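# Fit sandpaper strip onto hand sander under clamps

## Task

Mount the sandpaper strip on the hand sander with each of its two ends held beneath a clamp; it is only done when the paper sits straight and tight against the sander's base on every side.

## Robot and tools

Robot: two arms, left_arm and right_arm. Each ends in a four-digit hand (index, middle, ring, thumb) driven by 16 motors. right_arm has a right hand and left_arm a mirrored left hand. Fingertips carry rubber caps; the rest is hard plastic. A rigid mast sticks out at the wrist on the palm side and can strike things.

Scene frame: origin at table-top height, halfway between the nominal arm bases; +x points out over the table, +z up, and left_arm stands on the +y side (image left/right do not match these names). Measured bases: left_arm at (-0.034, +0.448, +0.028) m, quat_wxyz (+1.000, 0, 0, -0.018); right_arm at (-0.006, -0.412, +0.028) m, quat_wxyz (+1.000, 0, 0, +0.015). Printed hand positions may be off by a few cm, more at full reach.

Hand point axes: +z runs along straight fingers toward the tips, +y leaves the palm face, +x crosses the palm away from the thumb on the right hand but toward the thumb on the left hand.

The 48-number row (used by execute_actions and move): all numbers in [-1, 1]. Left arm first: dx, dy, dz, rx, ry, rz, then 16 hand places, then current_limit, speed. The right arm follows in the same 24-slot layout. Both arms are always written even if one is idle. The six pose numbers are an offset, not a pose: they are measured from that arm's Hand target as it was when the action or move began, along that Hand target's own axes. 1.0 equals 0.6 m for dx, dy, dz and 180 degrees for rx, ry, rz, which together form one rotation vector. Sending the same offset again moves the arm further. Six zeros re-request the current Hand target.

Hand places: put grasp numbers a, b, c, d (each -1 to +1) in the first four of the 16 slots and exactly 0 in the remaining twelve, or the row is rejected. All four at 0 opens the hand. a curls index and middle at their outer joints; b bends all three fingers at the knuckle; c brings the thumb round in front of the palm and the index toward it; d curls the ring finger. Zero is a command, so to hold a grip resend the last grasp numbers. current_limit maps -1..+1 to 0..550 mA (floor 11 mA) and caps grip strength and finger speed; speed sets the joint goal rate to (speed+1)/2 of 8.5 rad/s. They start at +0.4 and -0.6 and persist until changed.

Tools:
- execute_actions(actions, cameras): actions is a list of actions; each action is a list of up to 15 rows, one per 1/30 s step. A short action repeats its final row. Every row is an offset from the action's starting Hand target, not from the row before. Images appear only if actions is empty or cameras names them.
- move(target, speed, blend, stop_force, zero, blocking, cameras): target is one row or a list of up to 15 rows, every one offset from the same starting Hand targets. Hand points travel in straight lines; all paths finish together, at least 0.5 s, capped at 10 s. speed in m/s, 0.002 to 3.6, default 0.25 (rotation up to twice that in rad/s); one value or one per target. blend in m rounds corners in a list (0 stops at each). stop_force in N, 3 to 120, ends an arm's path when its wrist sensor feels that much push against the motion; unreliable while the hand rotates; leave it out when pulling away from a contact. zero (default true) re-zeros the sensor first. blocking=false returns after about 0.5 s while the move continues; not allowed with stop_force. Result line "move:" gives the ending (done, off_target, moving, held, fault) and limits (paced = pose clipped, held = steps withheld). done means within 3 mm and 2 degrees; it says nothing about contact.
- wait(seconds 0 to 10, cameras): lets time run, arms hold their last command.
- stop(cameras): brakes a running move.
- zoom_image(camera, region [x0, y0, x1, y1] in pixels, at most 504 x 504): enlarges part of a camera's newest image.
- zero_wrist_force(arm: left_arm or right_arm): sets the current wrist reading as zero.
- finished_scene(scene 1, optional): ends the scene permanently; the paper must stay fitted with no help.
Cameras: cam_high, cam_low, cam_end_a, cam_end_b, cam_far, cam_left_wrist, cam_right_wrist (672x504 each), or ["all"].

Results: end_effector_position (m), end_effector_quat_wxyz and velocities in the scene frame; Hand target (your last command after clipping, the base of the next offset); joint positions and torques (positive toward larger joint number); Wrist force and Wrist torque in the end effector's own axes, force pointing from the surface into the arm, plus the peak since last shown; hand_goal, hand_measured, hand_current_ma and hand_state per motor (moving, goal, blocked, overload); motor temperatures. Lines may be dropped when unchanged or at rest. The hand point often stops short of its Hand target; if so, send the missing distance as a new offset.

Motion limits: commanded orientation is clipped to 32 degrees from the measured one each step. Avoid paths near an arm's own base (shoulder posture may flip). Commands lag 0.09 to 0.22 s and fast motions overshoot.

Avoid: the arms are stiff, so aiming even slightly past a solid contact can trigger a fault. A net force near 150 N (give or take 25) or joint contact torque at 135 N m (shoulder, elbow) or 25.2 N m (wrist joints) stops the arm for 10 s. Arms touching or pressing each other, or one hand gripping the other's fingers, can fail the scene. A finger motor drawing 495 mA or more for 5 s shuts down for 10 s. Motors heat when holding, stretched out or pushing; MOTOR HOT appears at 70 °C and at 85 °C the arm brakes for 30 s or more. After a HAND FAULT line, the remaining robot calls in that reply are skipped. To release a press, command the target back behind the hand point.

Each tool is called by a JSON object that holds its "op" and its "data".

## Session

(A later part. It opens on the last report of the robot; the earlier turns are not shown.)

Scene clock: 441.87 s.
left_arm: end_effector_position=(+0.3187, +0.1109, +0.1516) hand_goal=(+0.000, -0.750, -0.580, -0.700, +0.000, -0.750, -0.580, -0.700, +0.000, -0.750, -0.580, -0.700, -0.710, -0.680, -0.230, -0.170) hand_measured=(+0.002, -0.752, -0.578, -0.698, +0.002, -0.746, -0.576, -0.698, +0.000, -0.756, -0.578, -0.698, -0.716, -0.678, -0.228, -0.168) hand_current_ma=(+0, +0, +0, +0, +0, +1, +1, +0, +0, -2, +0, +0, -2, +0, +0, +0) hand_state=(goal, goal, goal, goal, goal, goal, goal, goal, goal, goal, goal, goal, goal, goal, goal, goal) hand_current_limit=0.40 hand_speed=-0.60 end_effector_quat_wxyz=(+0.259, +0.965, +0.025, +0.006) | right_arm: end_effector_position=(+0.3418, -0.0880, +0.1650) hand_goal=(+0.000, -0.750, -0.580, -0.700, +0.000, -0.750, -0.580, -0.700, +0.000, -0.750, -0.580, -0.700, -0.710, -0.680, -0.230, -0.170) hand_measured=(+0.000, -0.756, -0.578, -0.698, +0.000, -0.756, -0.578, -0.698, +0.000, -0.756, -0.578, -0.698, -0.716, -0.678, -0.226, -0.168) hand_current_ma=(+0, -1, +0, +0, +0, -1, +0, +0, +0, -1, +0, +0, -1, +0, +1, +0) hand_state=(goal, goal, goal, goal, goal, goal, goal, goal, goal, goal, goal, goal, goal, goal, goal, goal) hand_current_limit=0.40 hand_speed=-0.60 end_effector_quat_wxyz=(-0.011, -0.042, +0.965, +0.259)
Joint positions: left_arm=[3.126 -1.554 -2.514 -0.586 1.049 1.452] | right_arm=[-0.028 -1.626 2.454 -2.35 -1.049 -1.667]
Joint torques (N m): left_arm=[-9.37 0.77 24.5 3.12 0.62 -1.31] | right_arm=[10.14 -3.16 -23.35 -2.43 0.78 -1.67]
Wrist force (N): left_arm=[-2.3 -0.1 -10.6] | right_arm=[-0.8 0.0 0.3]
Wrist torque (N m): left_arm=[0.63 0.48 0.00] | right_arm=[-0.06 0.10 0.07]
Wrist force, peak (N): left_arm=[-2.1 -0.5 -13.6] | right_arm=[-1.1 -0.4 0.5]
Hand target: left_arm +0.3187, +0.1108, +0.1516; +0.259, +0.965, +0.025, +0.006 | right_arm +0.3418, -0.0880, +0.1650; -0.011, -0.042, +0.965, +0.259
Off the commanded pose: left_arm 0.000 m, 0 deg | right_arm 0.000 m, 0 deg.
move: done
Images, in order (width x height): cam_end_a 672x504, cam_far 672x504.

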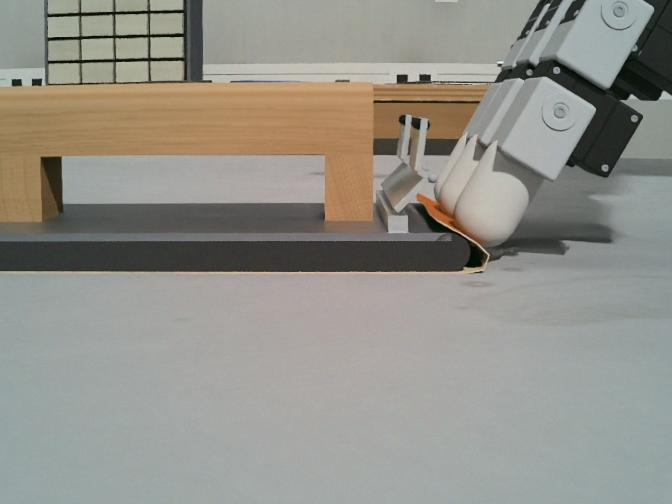

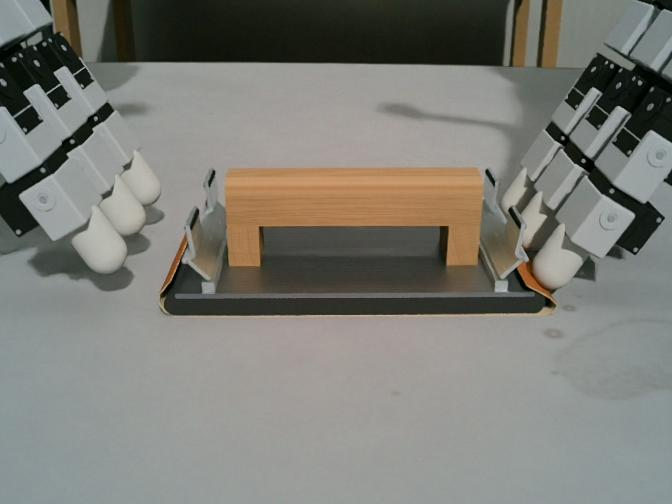

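{"op": "move", "data": {"target": [[0.0044, -0.0554, -0.0705, 0, 0, 0, 0,0,0,0,0,0,0,0,0,0,0,0,0,0,0,0, 0.4, -0.6, -0.0135, -0.0258, -0.3325, 0, 0, 0, 0,0,0,0,0,0,0,0,0,0,0,0,0,0,0,0, 0.4, -0.6],[0.0112, -0.0962, -0.1325, 0, 0, 0, 0,0,0,0,0,0,0,0,0,0,0,0,0,0,0,0, 0.4, -0.6, -0.0135, -0.0258, -0.3325, 0, 0, 0.5, 0,0,0,0,0,0,0,0,0,0,0,0,0,0,0,0, 0.4, -0.6],[0.0112, -0.0962, -0.1325, 0, 0, 0, 0,0.25,0.23,0.12,0,0,0,0,0,0,0,0,0,0,0,0, 0.4, -0.6, -0.0135, -0.0258, -0.3325, 0, 0, 0.995, 0,0,0,0,0,0,0,0,0,0,0,0,0,0,0,0, 0.4, -0.6]], "speed": [0.15, 0.45, 0.45], "cameras": ["cam_high", "cam_far", "cam_end_a"]}}

Scene clock: 576.07 s.
left_arm: end_effector_position=(+0.3209, +0.2009, +0.1915) hand_goal=(+0.000, -0.344, -0.516, -0.750, +0.000, -0.336, -0.530, -0.770, +0.000, -0.378, -0.388, -0.618, -0.320, -0.680, -0.172, -0.186) hand_measured=(+0.002, -0.364, -0.522, -0.748, +0.002, -0.354, -0.536, -0.768, +0.000, -0.396, -0.394, -0.622, -0.332, -0.678, -0.170, -0.182) hand_current_ma=(+0, -13, -1, +0, +0, -11, -1, +0, +0, -11, -2, -1, -5, +0, +0, +1) hand_state=(goal, goal, goal, goal, goal, goal, goal, goal, goal, goal, goal, goal, goal, goal, goal, goal) hand_current_limit=0.40 hand_speed=-0.60 end_effector_quat_wxyz=(+0.259, +0.965, +0.025, +0.006) | right_arm: end_effector_position=(+0.3597, -0.2001, +0.3300) hand_goal=(+0.000, -0.750, -0.580, -0.700, +0.000, -0.750, -0.580, -0.700, +0.000, -0.750, -0.580, -0.700, -0.710, -0.680, -0.230, -0.170) hand_measured=(+0.000, -0.746, -0.578, -0.698, +0.000, -0.746, -0.578, -0.698, +0.000, -0.746, -0.578, -0.698, -0.708, -0.678, -0.226, -0.168) hand_current_ma=(+0, +1, +0, +0, +0, +1, +0, +0, +0, +1, +0, +0, +0, +0, +1, +0) hand_state=(goal, goal, goal, goal, goal, goal, goal, goal, goal, goal, goal, goal, goal, goal, goal, goal) hand_current_limit=0.40 hand_speed=-0.60 end_effector_quat_wxyz=(-0.259, +0.965, +0.049, -0.009)
Joint positions: left_arm=[3.412 -1.318 -2.495 -1.005 1.056 1.781] | right_arm=[0.069 -1.772 1.864 -1.671 -1.047 1.571]
Joint torques (N m): left_arm=[9.72 20.18 29.48 1.16 -0.8 1.87] | right_arm=[10.15 -5.12 -29.03 -4.54 -0.8 1.8]
Wrist force (N): left_arm=[-2.4 0.0 -3.1] | right_arm=[-0.1 0.6 0.7]
Wrist torque (N m): left_arm=[0.12 0.43 -0.10] | right_arm=[0.01 -0.06 -0.07]
Wrist force, peak (N): left_arm=[-2.3 0.4 -12.3] | right_arm=[-1.2 0.7 1.1]
Hand target: left_arm +0.3209, +0.2009, +0.1915; +0.259, +0.965, +0.025, +0.006 | right_arm +0.3597, -0.2001, +0.3300; -0.259, +0.965, +0.049, -0.009
Off the commanded pose: left_arm 0.000 m, 0 deg | right_arm 0.000 m, 0 deg.
move: done
Images, in order (width x height): cam_high 672x504, cam_end_a 672x504, cam_far 672x504.

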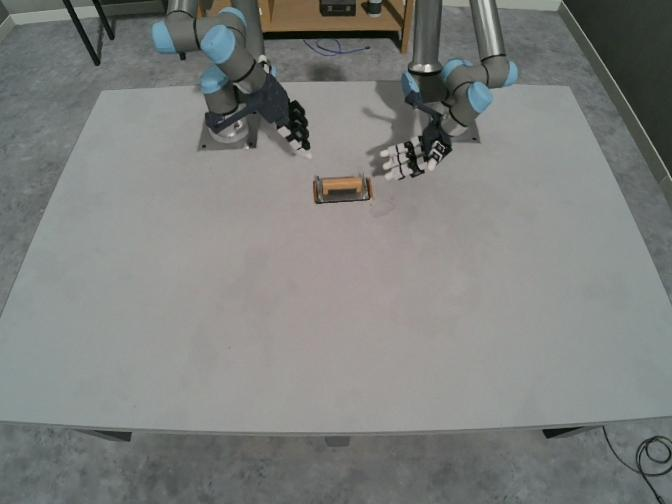

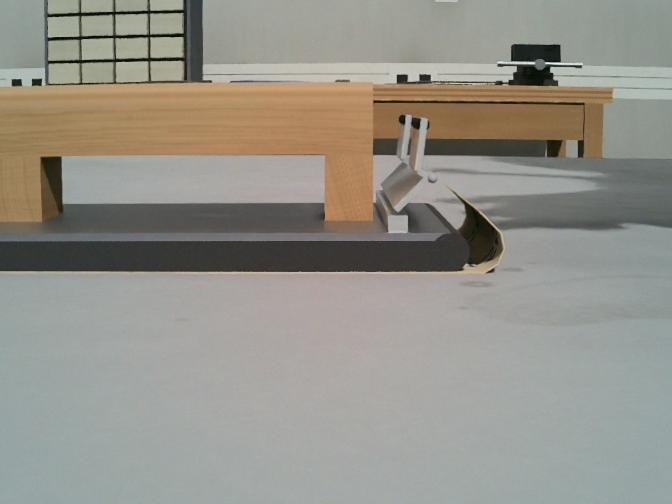

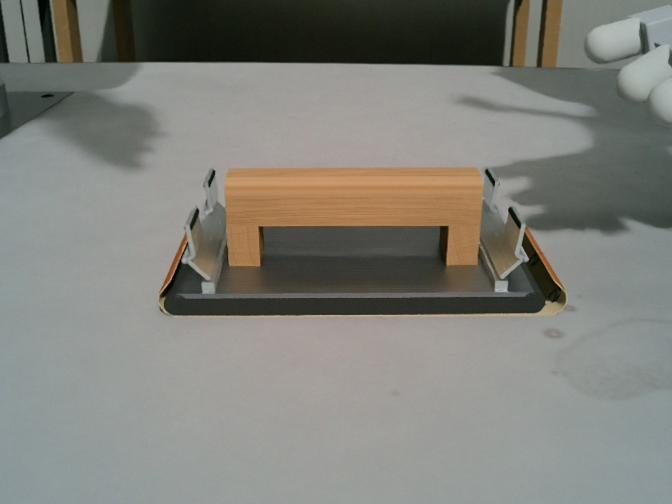

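{"op": "move", "data": {"target": [[0, 0, 0, 0, 0, 0, 0,0.25,0.23,0.12,0,0,0,0,0,0,0,0,0,0,0,0, 0.4, -0.6, 0.081, -0.1178, 0.3193, 0, 0, 0, 0,0,0,0,0,0,0,0,0,0,0,0,0,0,0,0, 0.4, -0.6],[0, 0, 0, 0, 0, 0, 0,0.25,0.23,0.12,0,0,0,0,0,0,0,0,0,0,0,0, 0.4, -0.6, 0.0803, -0.0713, 0.4, 0, 0, 0, 0,0,0,0,0,0,0,0,0,0,0,0,0,0,0,0, 0.4, -0.6]], "speed": [0.2, 0.1], "cameras": ["cam_high", "cam_far", "cam_end_a", "cam_right_wrist", "cam_left_wrist"]}}

{"op": "zoom_image", "data": {"camera": "cam_high", "region": [290, 140, 430, 220]}}

{"op": "zoom_image", "data": {"camera": "cam_right_wrist", "region": [150, 0, 450, 220]}}

Scene clock: 594.63 s.
left_arm: end_effector_position=(+0.3209, +0.2009, +0.1915) hand_goal=(+0.000, -0.344, -0.516, -0.750, +0.000, -0.336, -0.530, -0.770, +0.000, -0.378, -0.388, -0.618, -0.320, -0.680, -0.172, -0.186) hand_measured=(+0.002, -0.364, -0.522, -0.748, +0.002, -0.352, -0.536, -0.768, +0.000, -0.396, -0.394, -0.622, -0.332, -0.678, -0.170, -0.182) hand_current_ma=(+0, -13, -1, +0, +0, -11, -1, +0, +0, -11, -2, -1, -5, +0, +0, +1) hand_state=(goal, goal, goal, goal, goal, goal, goal, goal, goal, goal, goal, goal, goal, goal, goal, goal) hand_current_limit=0.40 hand_speed=-0.60 end_effector_quat_wxyz=(+0.259, +0.965, +0.025, +0.006) | right_arm: end_effector_position=(+0.3933, -0.0389, +0.1440) hand_goal=(+0.000, -0.750, -0.580, -0.700, +0.000, -0.750, -0.580, -0.700, +0.000, -0.750, -0.580, -0.700, -0.710, -0.680, -0.230, -0.170) hand_measured=(+0.000, -0.746, -0.578, -0.698, +0.000, -0.746, -0.578, -0.698, +0.000, -0.746, -0.578, -0.698, -0.708, -0.678, -0.226, -0.168) hand_current_ma=(+0, +1, +0, +0, +0, +1, +0, +0, +0, +1, +0, +0, +0, +0, +1, +0) hand_state=(goal, goal, goal, goal, goal, goal, goal, goal, goal, goal, goal, goal, goal, goal, goal, goal) hand_current_limit=0.40 hand_speed=-0.60 end_effector_quat_wxyz=(-0.259, +0.965, +0.049, -0.009)
Joint positions: left_arm=[3.412 -1.318 -2.495 -1.005 1.056 1.781] | right_arm=[0.388 -1.309 1.948 -2.396 -1.078 1.934]
Joint torques (N m): left_arm=[-6.32 15.87 27.77 2.68 -2.08 0.79] | right_arm=[9.73 -19.08 -11.17 -4.43 -0.77 1.8]
Wrist force (N): left_arm=[-2.3 0.3 -3.1] | right_arm=[0.1 0.4 0.6]
Wrist torque (N m): left_arm=[0.15 0.42 -0.08] | right_arm=[-0.02 -0.06 -0.02]
Wrist force, peak (N): left_arm=[-2.4 0.1 -3.6] | right_arm=[0.2 -0.1 1.5]
Hand target: left_arm +0.3209, +0.2009, +0.1915; +0.259, +0.965, +0.025, +0.006 | right_arm +0.3933, -0.0389, +0.1439; -0.259, +0.965, +0.049, -0.009
Off the commanded pose: left_arm 0.000 m, 0 deg | right_arm 0.000 m, 0 deg.
move: done
Images, in order (width x height): cam_high 672x504, cam_end_a 672x504, cam_far 672x504, cam_left_wrist 672x504, cam_right_wrist 672x504.

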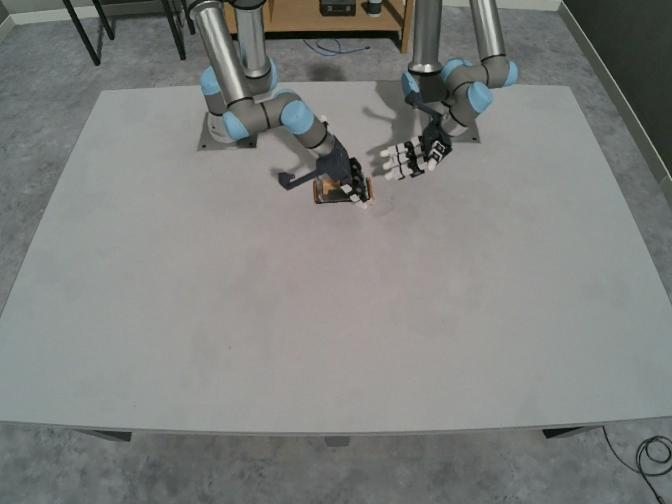

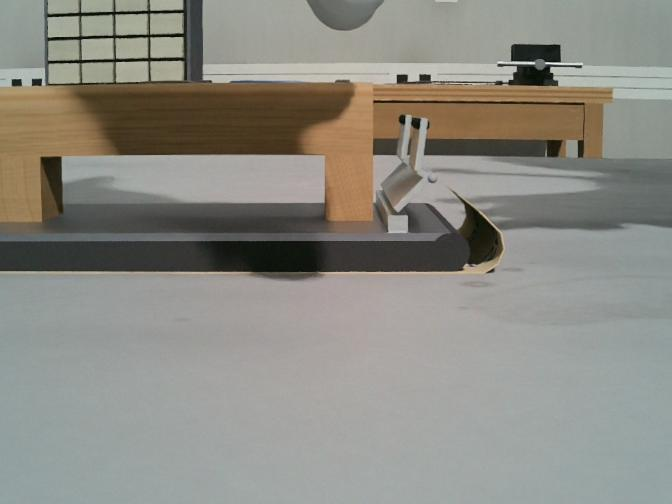

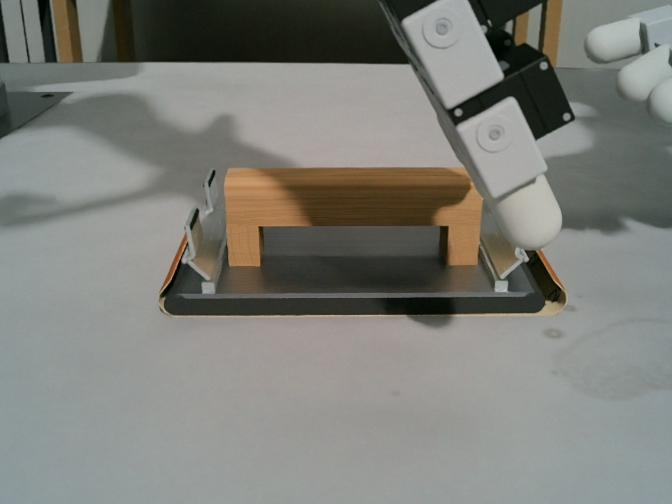

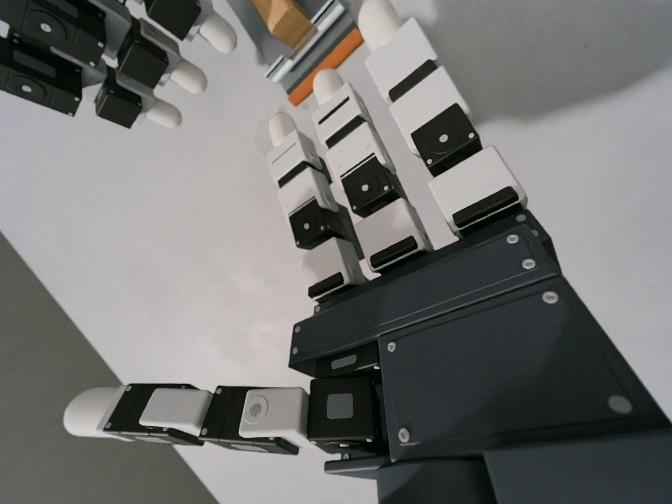

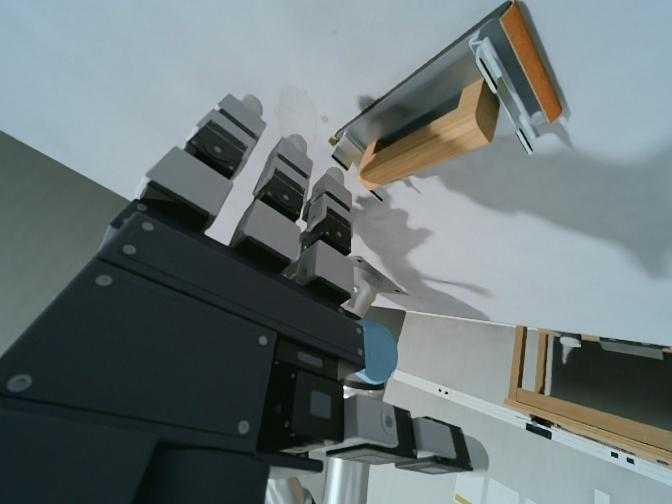

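Scaled by 3.600 from the camera's 672x504 image, which has a finer 960x720 frame.

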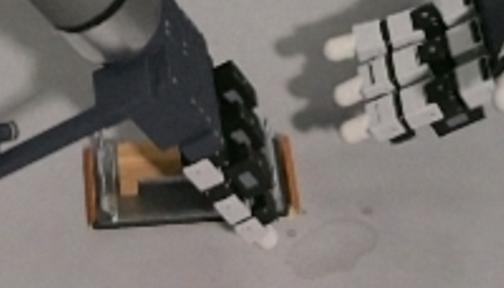

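Scaled by 1.680 from the camera's 672x504 image, which has a finer 960x720 frame.

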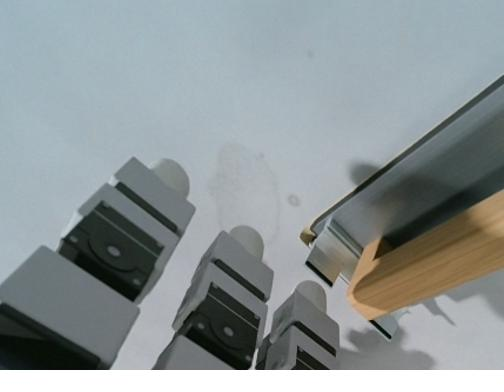

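{"op": "move", "data": {"target": [0, 0, 0, 0, 0, 0, 0,0.25,0.23,0.12,0,0,0,0,0,0,0,0,0,0,0,0, 0.4, -0.6, 0.0013, 0.0098, 0.0502, 0, 0, 0, 0,0,0,0,0,0,0,0,0,0,0,0,0,0,0,0, 0.4, -0.6], "speed": 0.08, "cameras": ["cam_far", "cam_end_a", "cam_left_wrist"]}}

{"op": "zoom_image", "data": {"camera": "cam_end_a", "region": [320, 60, 560, 290]}}

{"op": "zoom_image", "data": {"camera": "cam_left_wrist", "region": [200, 0, 400, 130]}}

Scene clock: 614.30 s.
left_arm: end_effector_position=(+0.3209, +0.2009, +0.1915) hand_goal=(+0.000, -0.344, -0.516, -0.750, +0.000, -0.336, -0.530, -0.770, +0.000, -0.378, -0.388, -0.618, -0.320, -0.680, -0.172, -0.186) hand_measured=(+0.002, -0.364, -0.522, -0.748, +0.002, -0.352, -0.536, -0.768, +0.000, -0.396, -0.394, -0.622, -0.332, -0.678, -0.170, -0.182) hand_current_ma=(+0, -13, -1, +0, +0, -11, -1, +0, +0, -11, -2, -1, -5, +0, +0, +1) hand_state=(goal, goal, goal, goal, goal, goal, goal, goal, goal, goal, goal, goal, goal, goal, goal, goal) hand_current_limit=0.40 hand_speed=-0.60 end_effector_quat_wxyz=(+0.259, +0.965, +0.025, +0.006) | right_arm: end_effector_position=(+0.3933, -0.0289, +0.1150) hand_goal=(+0.000, -0.750, -0.580, -0.700, +0.000, -0.750, -0.580, -0.700, +0.000, -0.750, -0.580, -0.700, -0.710, -0.680, -0.230, -0.170) hand_measured=(+0.000, -0.746, -0.578, -0.698, +0.000, -0.746, -0.578, -0.698, +0.000, -0.746, -0.578, -0.698, -0.708, -0.678, -0.226, -0.168) hand_current_ma=(+0, +1, +0, +0, +0, +1, +0, +0, +0, +1, +0, +0, +0, +0, +1, +0) hand_state=(goal, goal, goal, goal, goal, goal, goal, goal, goal, goal, goal, goal, goal, goal, goal, goal) hand_current_limit=0.40 hand_speed=-0.60 end_effector_quat_wxyz=(-0.259, +0.965, +0.049, -0.009)
Joint positions: left_arm=[3.412 -1.318 -2.495 -1.005 1.056 1.781] | right_arm=[0.405 -1.248 1.961 -2.478 -1.081 1.953]
Joint torques (N m): left_arm=[-6.74 11.4 24.97 2.89 -1.9 -0.1] | right_arm=[10.53 -21.16 -9.58 -4.9 -0.79 1.7]
Wrist force (N): left_arm=[-2.2 0.0 -3.2] | right_arm=[-0.3 0.6 0.8]
Wrist torque (N m): left_arm=[0.12 0.42 -0.07] | right_arm=[-0.04 -0.02 -0.06]
Wrist force, peak (N): left_arm=[-2.4 0.1 -3.4] | right_arm=[-0.2 0.6 1.1]
Hand target: left_arm +0.3209, +0.2009, +0.1915; +0.259, +0.965, +0.025, +0.006 | right_arm +0.3933, -0.0288, +0.1149; -0.259, +0.965, +0.049, -0.009
Off the commanded pose: left_arm 0.000 m, 0 deg | right_arm 0.000 m, 0 deg.
move: done
Images, in order (width x height): cam_end_a 672x504, cam_far 672x504, cam_left_wrist 672x504.

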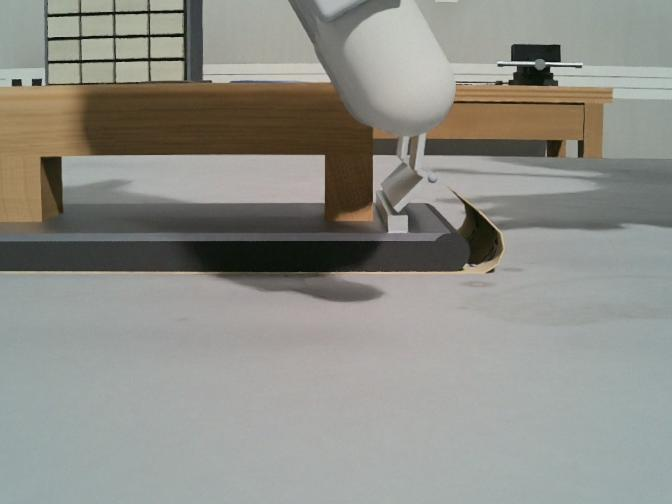

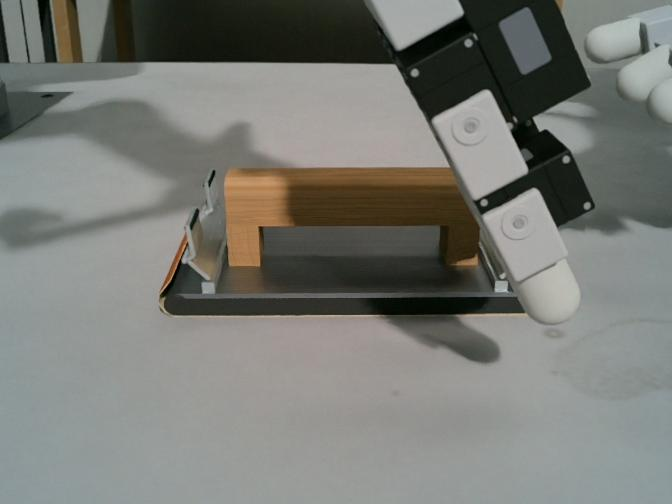

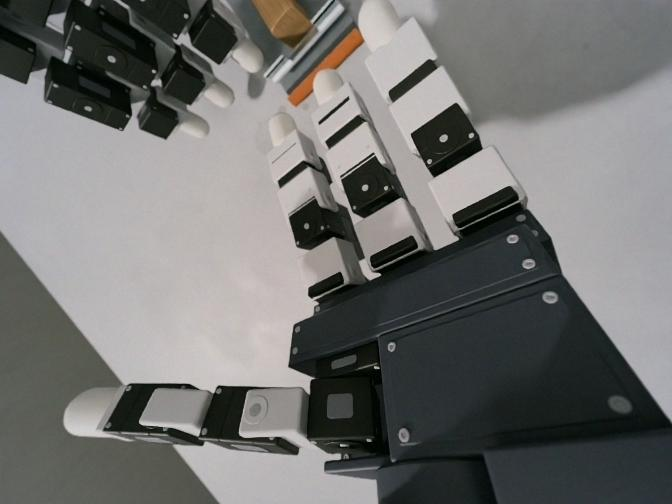

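Scaled by 2.100 from the camera's 672x504 image, which has a finer 960x720 frame.

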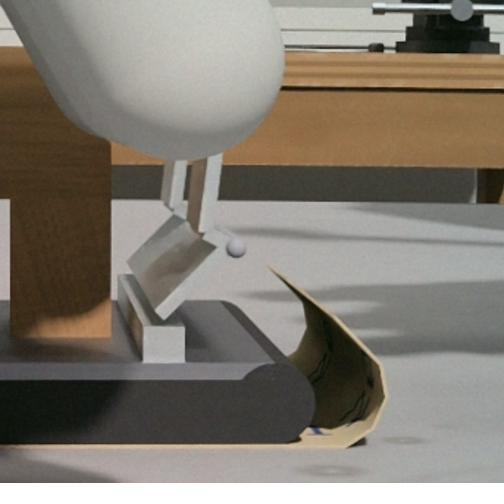

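Scaled by 2.520 from the camera's 672x504 image, which has a finer 960x720 frame.

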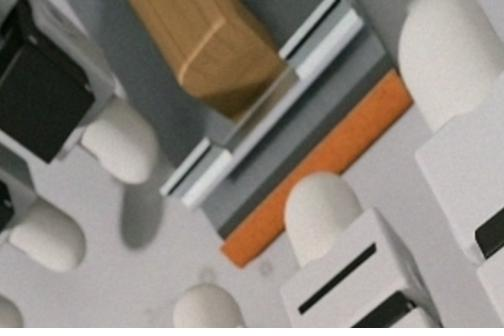

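{"op": "move", "data": {"target": [0, 0, 0, 0, 0, 0, 0,0.25,0.23,0.12,0,0,0,0,0,0,0,0,0,0,0,0, 0.4, -0.6, -0.02, 0, 0, 0, 0, 0, 0,0,0,0,0,0,0,0,0,0,0,0,0,0,0,0, 0.4, -0.6], "speed": 0.05, "cameras": ["cam_far", "cam_end_a", "cam_left_wrist", "cam_end_b"]}}

{"op": "zoom_image", "data": {"camera": "cam_end_a", "region": [320, 60, 560, 290]}}

{"op": "zoom_image", "data": {"camera": "cam_left_wrist", "region": [200, 0, 400, 130]}}

Scene clock: 626.03 s.
left_arm: end_effector_position=(+0.3209, +0.2009, +0.1915) hand_goal=(+0.000, -0.344, -0.516, -0.750, +0.000, -0.336, -0.530, -0.770, +0.000, -0.378, -0.388, -0.618, -0.320, -0.680, -0.172, -0.186) hand_measured=(+0.002, -0.364, -0.522, -0.748, +0.002, -0.352, -0.536, -0.768, +0.000, -0.396, -0.394, -0.622, -0.332, -0.678, -0.170, -0.182) hand_current_ma=(+0, -13, -1, +0, +0, -11, -1, +0, +0, -11, -2, -1, -5, +0, +0, +1) hand_state=(goal, goal, goal, goal, goal, goal, goal, goal, goal, goal, goal, goal, goal, goal, goal, goal) hand_current_limit=0.40 hand_speed=-0.60 end_effector_quat_wxyz=(+0.259, +0.965, +0.025, +0.006) | right_arm: end_effector_position=(+0.3815, -0.0300, +0.1148) hand_goal=(+0.000, -0.750, -0.580, -0.700, +0.000, -0.750, -0.580, -0.700, +0.000, -0.750, -0.580, -0.700, -0.710, -0.680, -0.230, -0.170) hand_measured=(+0.000, -0.746, -0.578, -0.698, +0.000, -0.746, -0.578, -0.698, +0.000, -0.746, -0.578, -0.698, -0.708, -0.678, -0.226, -0.168) hand_current_ma=(+0, +1, +0, +0, +0, +1, +0, +0, +0, +1, +0, +0, +0, +0, +1, +0) hand_state=(goal, goal, goal, goal, goal, goal, goal, goal, goal, goal, goal, goal, goal, goal, goal, goal) hand_current_limit=0.40 hand_speed=-0.60 end_effector_quat_wxyz=(-0.259, +0.965, +0.049, -0.009)
Joint positions: left_arm=[3.412 -1.318 -2.495 -1.005 1.056 1.781] | right_arm=[0.412 -1.266 1.989 -2.492 -1.083 1.962]
Joint torques (N m): left_arm=[-7.18 7.72 21.46 2.73 -2.23 -0.94] | right_arm=[10.94 -39.47 -9.25 -4.93 -0.9 1.73]
Wrist force (N): left_arm=[-2.1 -0.1 -3.3] | right_arm=[-0.1 0.4 0.5]
Wrist torque (N m): left_arm=[0.12 0.40 -0.06] | right_arm=[-0.05 -0.02 -0.05]
Wrist force, peak (N): left_arm=[-2.2 0.0 -3.5] | right_arm=[-0.2 0.5 1.0]
Hand target: left_arm +0.3209, +0.2009, +0.1915; +0.259, +0.965, +0.025, +0.006 | right_arm +0.3814, -0.0300, +0.1148; -0.259, +0.965, +0.049, -0.009
Off the commanded pose: left_arm 0.000 m, 0 deg | right_arm 0.000 m, 0 deg.
move: done
Images, in order (width x height): cam_end_a 672x504, cam_end_b 672x504, cam_far 672x504, cam_left_wrist 672x504.

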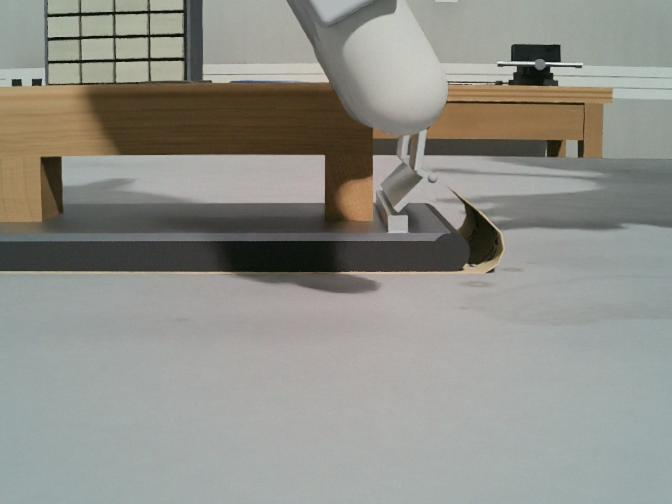

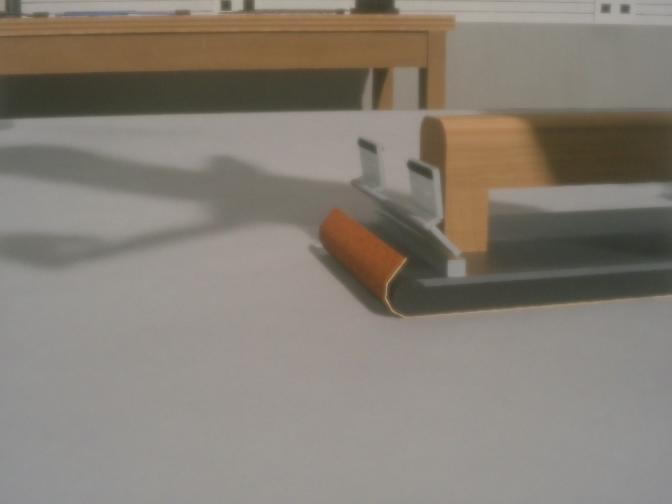

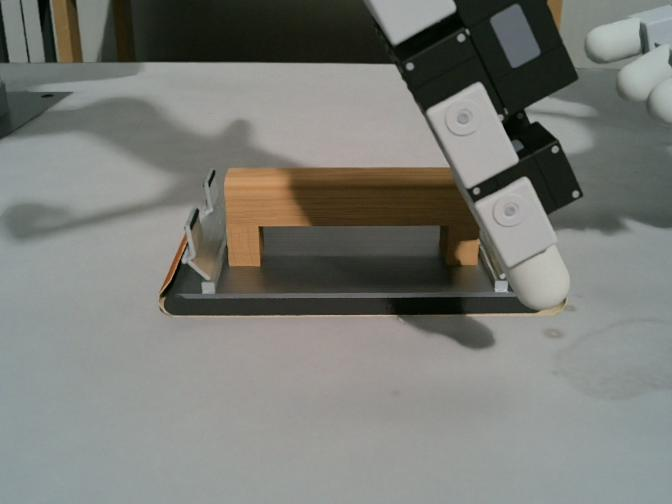

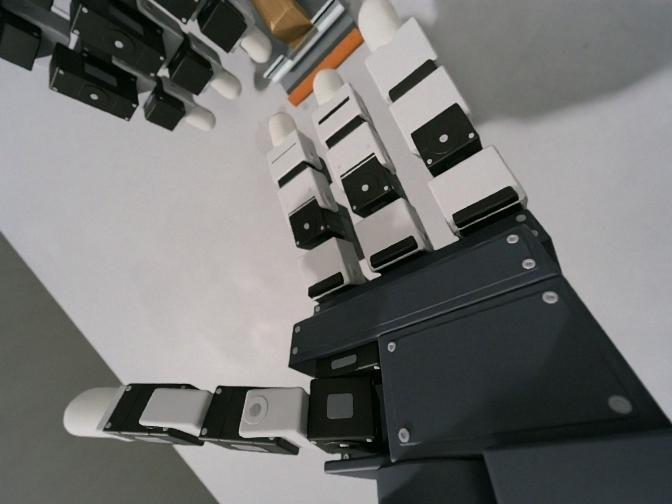

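Scaled by 2.100 from the camera's 672x504 image, which has a finer 960x720 frame.

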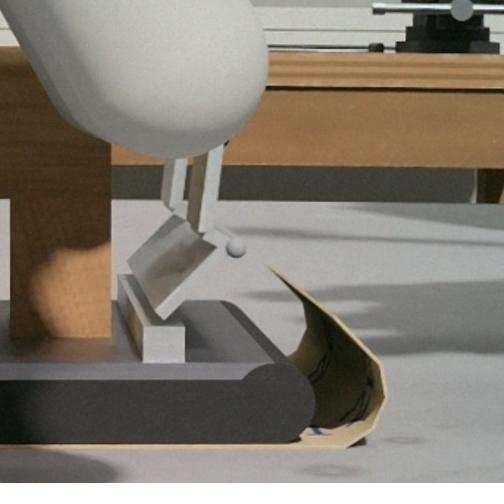

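Scaled by 2.520 from the camera's 672x504 image, which has a finer 960x720 frame.

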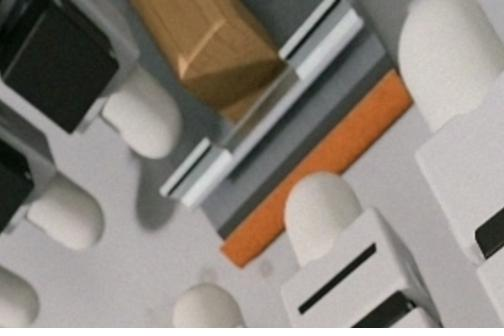

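{"op": "move", "data": {"target": [0, 0, 0, 0, 0, 0, 0,0.25,0.23,0.12,0,0,0,0,0,0,0,0,0,0,0,0, 0.4, -0.6, 0, -0.009, 0.011, 0, 0, 0, 0,0,0,0,0,0,0,0,0,0,0,0,0,0,0,0, 0.4, -0.6], "speed": 0.02, "stop_force": 15, "cameras": ["cam_far", "cam_end_a", "cam_left_wrist", "cam_end_b"]}}

{"op": "zoom_image", "data": {"camera": "cam_end_a", "region": [320, 60, 560, 290]}}

{"op": "zoom_image", "data": {"camera": "cam_left_wrist", "region": [200, 0, 400, 130]}}

Scene clock: 634.03 s.
left_arm: end_effector_position=(+0.3209, +0.2009, +0.1915) hand_goal=(+0.000, -0.344, -0.516, -0.750, +0.000, -0.336, -0.530, -0.770, +0.000, -0.378, -0.388, -0.618, -0.320, -0.680, -0.172, -0.186) hand_measured=(+0.002, -0.364, -0.522, -0.748, +0.002, -0.352, -0.536, -0.768, +0.000, -0.396, -0.394, -0.622, -0.332, -0.678, -0.170, -0.182) hand_current_ma=(+0, -13, -1, +0, +0, -11, -1, +0, +0, -11, -2, -1, -5, +0, +0, +1) hand_state=(goal, goal, goal, goal, goal, goal, goal, goal, goal, goal, goal, goal, goal, goal, goal, goal) hand_current_limit=0.40 hand_speed=-0.60 end_effector_quat_wxyz=(+0.259, +0.965, +0.025, +0.006) | right_arm: end_effector_position=(+0.3806, -0.0221, +0.1118) hand_goal=(+0.000, -0.750, -0.580, -0.700, +0.000, -0.750, -0.580, -0.700, +0.000, -0.750, -0.580, -0.700, -0.710, -0.680, -0.230, -0.170) hand_measured=(+0.000, -0.744, -0.580, -0.700, +0.000, -0.746, -0.578, -0.698, +0.000, -0.746, -0.578, -0.698, -0.708, -0.678, -0.226, -0.168) hand_current_ma=(+0, +2, +0, +0, +0, +1, +0, +0, +0, +1, +0, +0, +0, +0, +1, +0) hand_state=(goal, goal, goal, goal, goal, goal, goal, goal, goal, goal, goal, goal, goal, goal, goal, goal) hand_current_limit=0.40 hand_speed=-0.60 end_effector_quat_wxyz=(-0.259, +0.965, +0.049, -0.009)
Joint positions: left_arm=[3.412 -1.318 -2.495 -1.005 1.056 1.781] | right_arm=[0.427 -1.251 1.98 -2.506 -1.086 1.978]
Joint torques (N m): left_arm=[-6.78 4.05 18.9 3.03 -2 -0.96] | right_arm=[10.74 -18.47 -23.22 -4.35 -0.87 1.78]
Wrist force (N): left_arm=[-2.1 0.0 -3.0] | right_arm=[-0.1 0.3 -3.6]
Wrist torque (N m): left_arm=[0.11 0.41 -0.06] | right_arm=[0.31 -0.09 -0.03]
Wrist force, peak (N): left_arm=[-2.3 0.1 -3.5] | right_arm=[-0.3 0.5 -6.6]
Hand target: left_arm +0.3209, +0.2009, +0.1915; +0.259, +0.965, +0.025, +0.006 | right_arm +0.3806, -0.0221, +0.1118; -0.259, +0.965, +0.049, -0.009
Off the commanded pose: left_arm 0.000 m, 0 deg | right_arm 0.000 m, 0 deg.
move: done
Images, in order (width x height): cam_end_a 672x504, cam_end_b 672x504, cam_far 672x504, cam_left_wrist 672x504.

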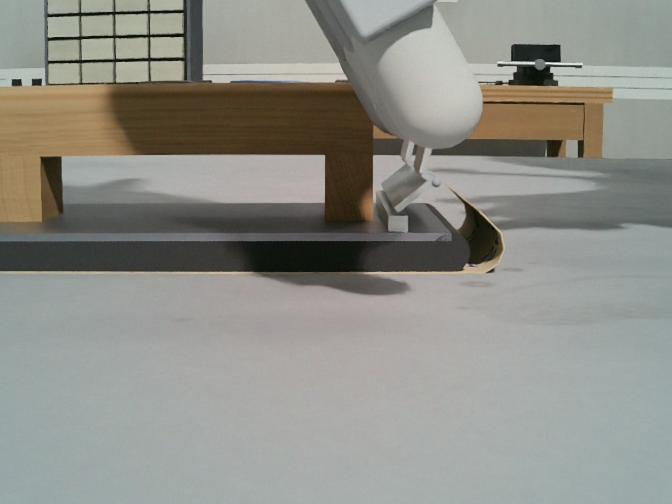

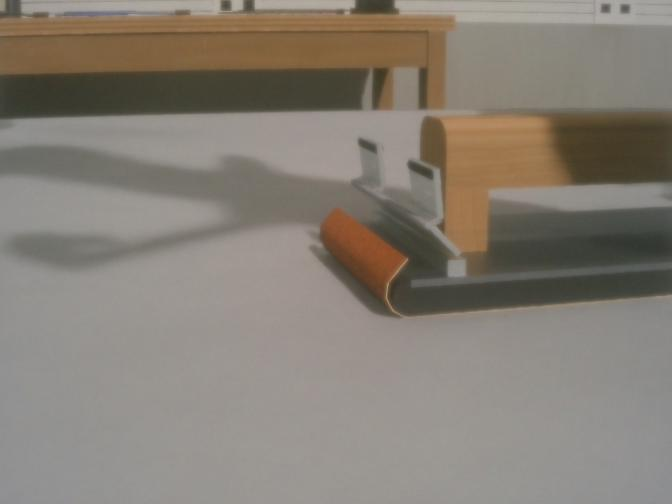

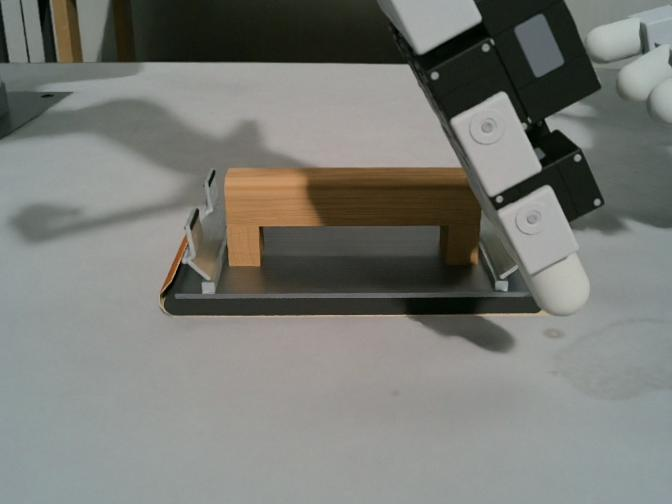

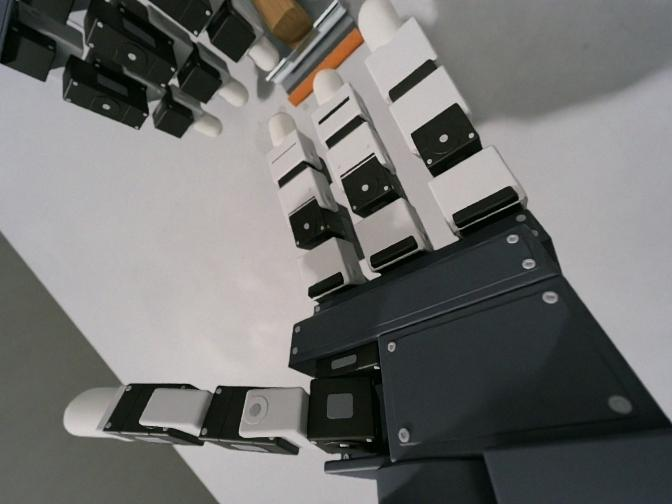

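Scaled by 2.100 from the camera's 672x504 image, which has a finer 960x720 frame.

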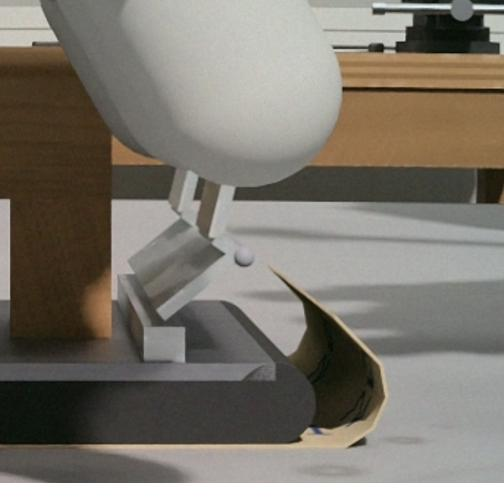

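Scaled by 2.520 from the camera's 672x504 image, which has a finer 960x720 frame.

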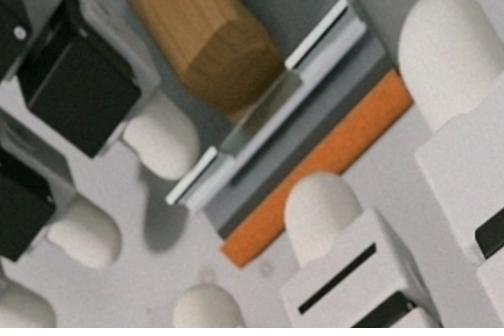

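{"op": "move", "data": {"target": [[-0.006, -0.043, 0.118, 0, 0, 0, 0,0.25,0.23,0.12,0,0,0,0,0,0,0,0,0,0,0,0, 0.4, -0.6, 0, 0, 0, 0, 0, 0, 0,0,0,0,0,0,0,0,0,0,0,0,0,0,0,0, 0.4, -0.6],[-0.008, -0.0205, 0.1542, 0, 0, 0, 0,0.25,0.23,0.12,0,0,0,0,0,0,0,0,0,0,0,0, 0.4, -0.6, 0, 0, 0, 0, 0, 0, 0,0,0,0,0,0,0,0,0,0,0,0,0,0,0,0, 0.4, -0.6]], "speed": [0.1, 0.04], "cameras": ["cam_far", "cam_end_a", "cam_left_wrist", "cam_high"]}}

{"op": "zoom_image", "data": {"camera": "cam_end_a", "region": [320, 60, 620, 300]}}

{"op": "zoom_image", "data": {"camera": "cam_left_wrist", "region": [200, 0, 440, 160]}}

Scene clock: 651.40 s.
left_arm: end_effector_position=(+0.3178, +0.1650, +0.1053) hand_goal=(+0.000, -0.344, -0.516, -0.750, +0.000, -0.336, -0.530, -0.770, +0.000, -0.378, -0.388, -0.618, -0.320, -0.680, -0.172, -0.186) hand_measured=(+0.002, -0.356, -0.518, -0.748, +0.002, -0.352, -0.536, -0.768, +0.000, -0.396, -0.394, -0.622, -0.332, -0.678, -0.170, -0.182) hand_current_ma=(+0, -6, +0, +0, +0, -10, -1, +0, +0, -11, -2, -1, -5, +0, +0, +1) hand_state=(goal, goal, goal, goal, goal, goal, goal, goal, goal, goal, goal, goal, goal, goal, goal, goal) hand_current_limit=0.40 hand_speed=-0.60 end_effector_quat_wxyz=(+0.259, +0.965, +0.025, +0.006) | right_arm: end_effector_position=(+0.3806, -0.0221, +0.1118) hand_goal=(+0.000, -0.750, -0.580, -0.700, +0.000, -0.750, -0.580, -0.700, +0.000, -0.750, -0.580, -0.700, -0.710, -0.680, -0.230, -0.170) hand_measured=(+0.000, -0.744, -0.580, -0.700, +0.000, -0.746, -0.578, -0.698, +0.000, -0.746, -0.578, -0.698, -0.708, -0.678, -0.226, -0.168) hand_current_ma=(+0, +2, +0, +0, +0, +1, +0, +0, +0, +1, +0, +0, +0, +0, +1, +0) hand_state=(goal, goal, goal, goal, goal, goal, goal, goal, goal, goal, goal, goal, goal, goal, goal, goal) hand_current_limit=0.40 hand_speed=-0.60 end_effector_quat_wxyz=(-0.259, +0.965, +0.049, -0.009)
Joint positions: left_arm=[3.297 -1.636 -2.603 -0.513 1.047 1.649] | right_arm=[0.427 -1.251 1.98 -2.506 -1.086 1.978]
Joint torques (N m): left_arm=[-7.09 2.14 23.72 3.96 -2.21 -1.22] | right_arm=[10.65 -18.6 -22.76 -4.63 -0.61 1.75]
Wrist force (N): left_arm=[-2.2 -0.1 -3.4] | right_arm=[0.0 0.6 -3.0]
Wrist torque (N m): left_arm=[0.12 0.37 0.04] | right_arm=[0.31 -0.10 -0.02]
Wrist force, peak (N): left_arm=[-2.1 0.2 -3.8] | right_arm=[0.0 0.1 -4.4]
Hand target: left_arm +0.3178, +0.1649, +0.1053; +0.259, +0.965, +0.025, +0.006 | right_arm +0.3806, -0.0221, +0.1118; -0.259, +0.965, +0.049, -0.009
Off the commanded pose: left_arm 0.000 m, 0 deg | right_arm 0.000 m, 0 deg.
move: done
Images, in order (width x height): cam_high 672x504, cam_end_a 672x504, cam_far 672x504, cam_left_wrist 672x504.

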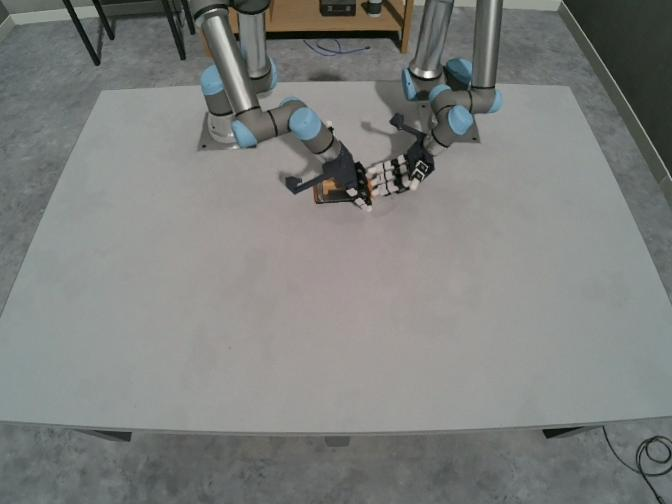

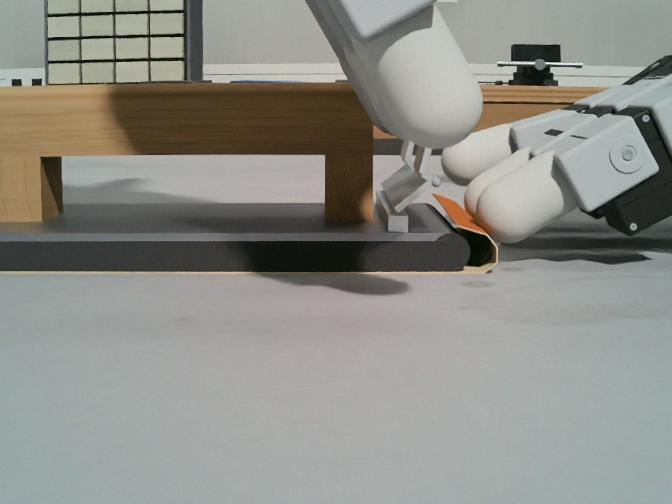

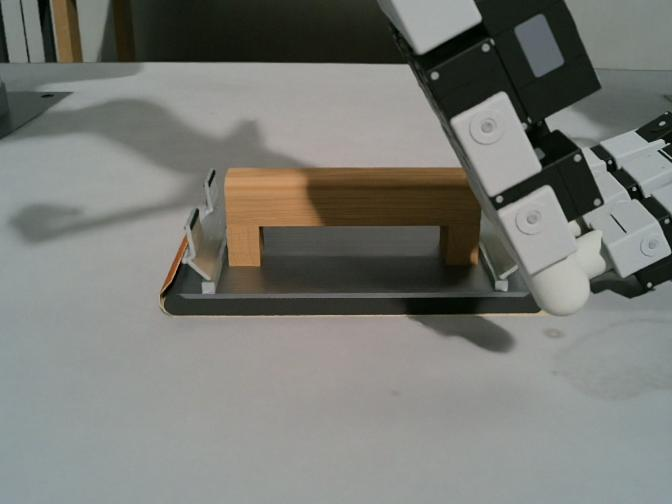

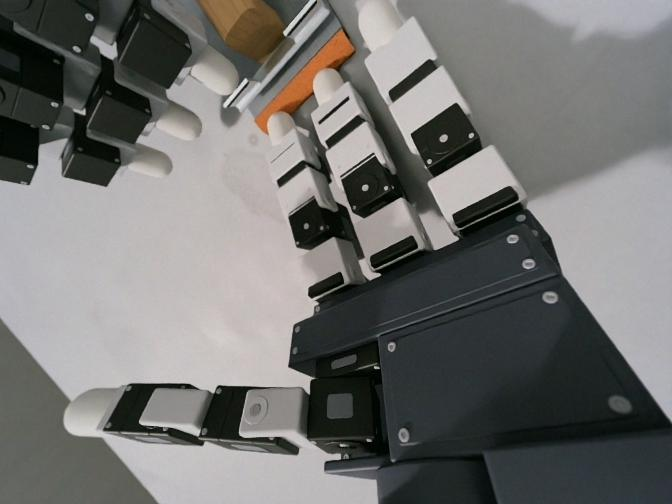

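Scaled by 1.680 from the camera's 672x504 image, which has a finer 960x720 frame.

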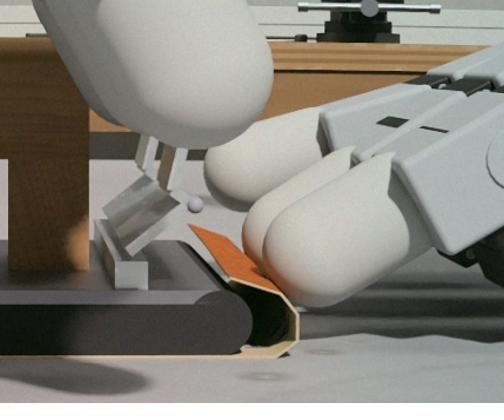

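Scaled by 2.100 from the camera's 672x504 image, which has a finer 960x720 frame.

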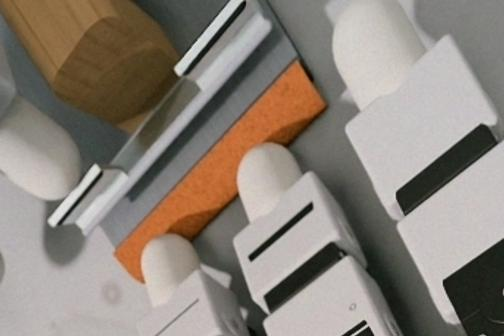

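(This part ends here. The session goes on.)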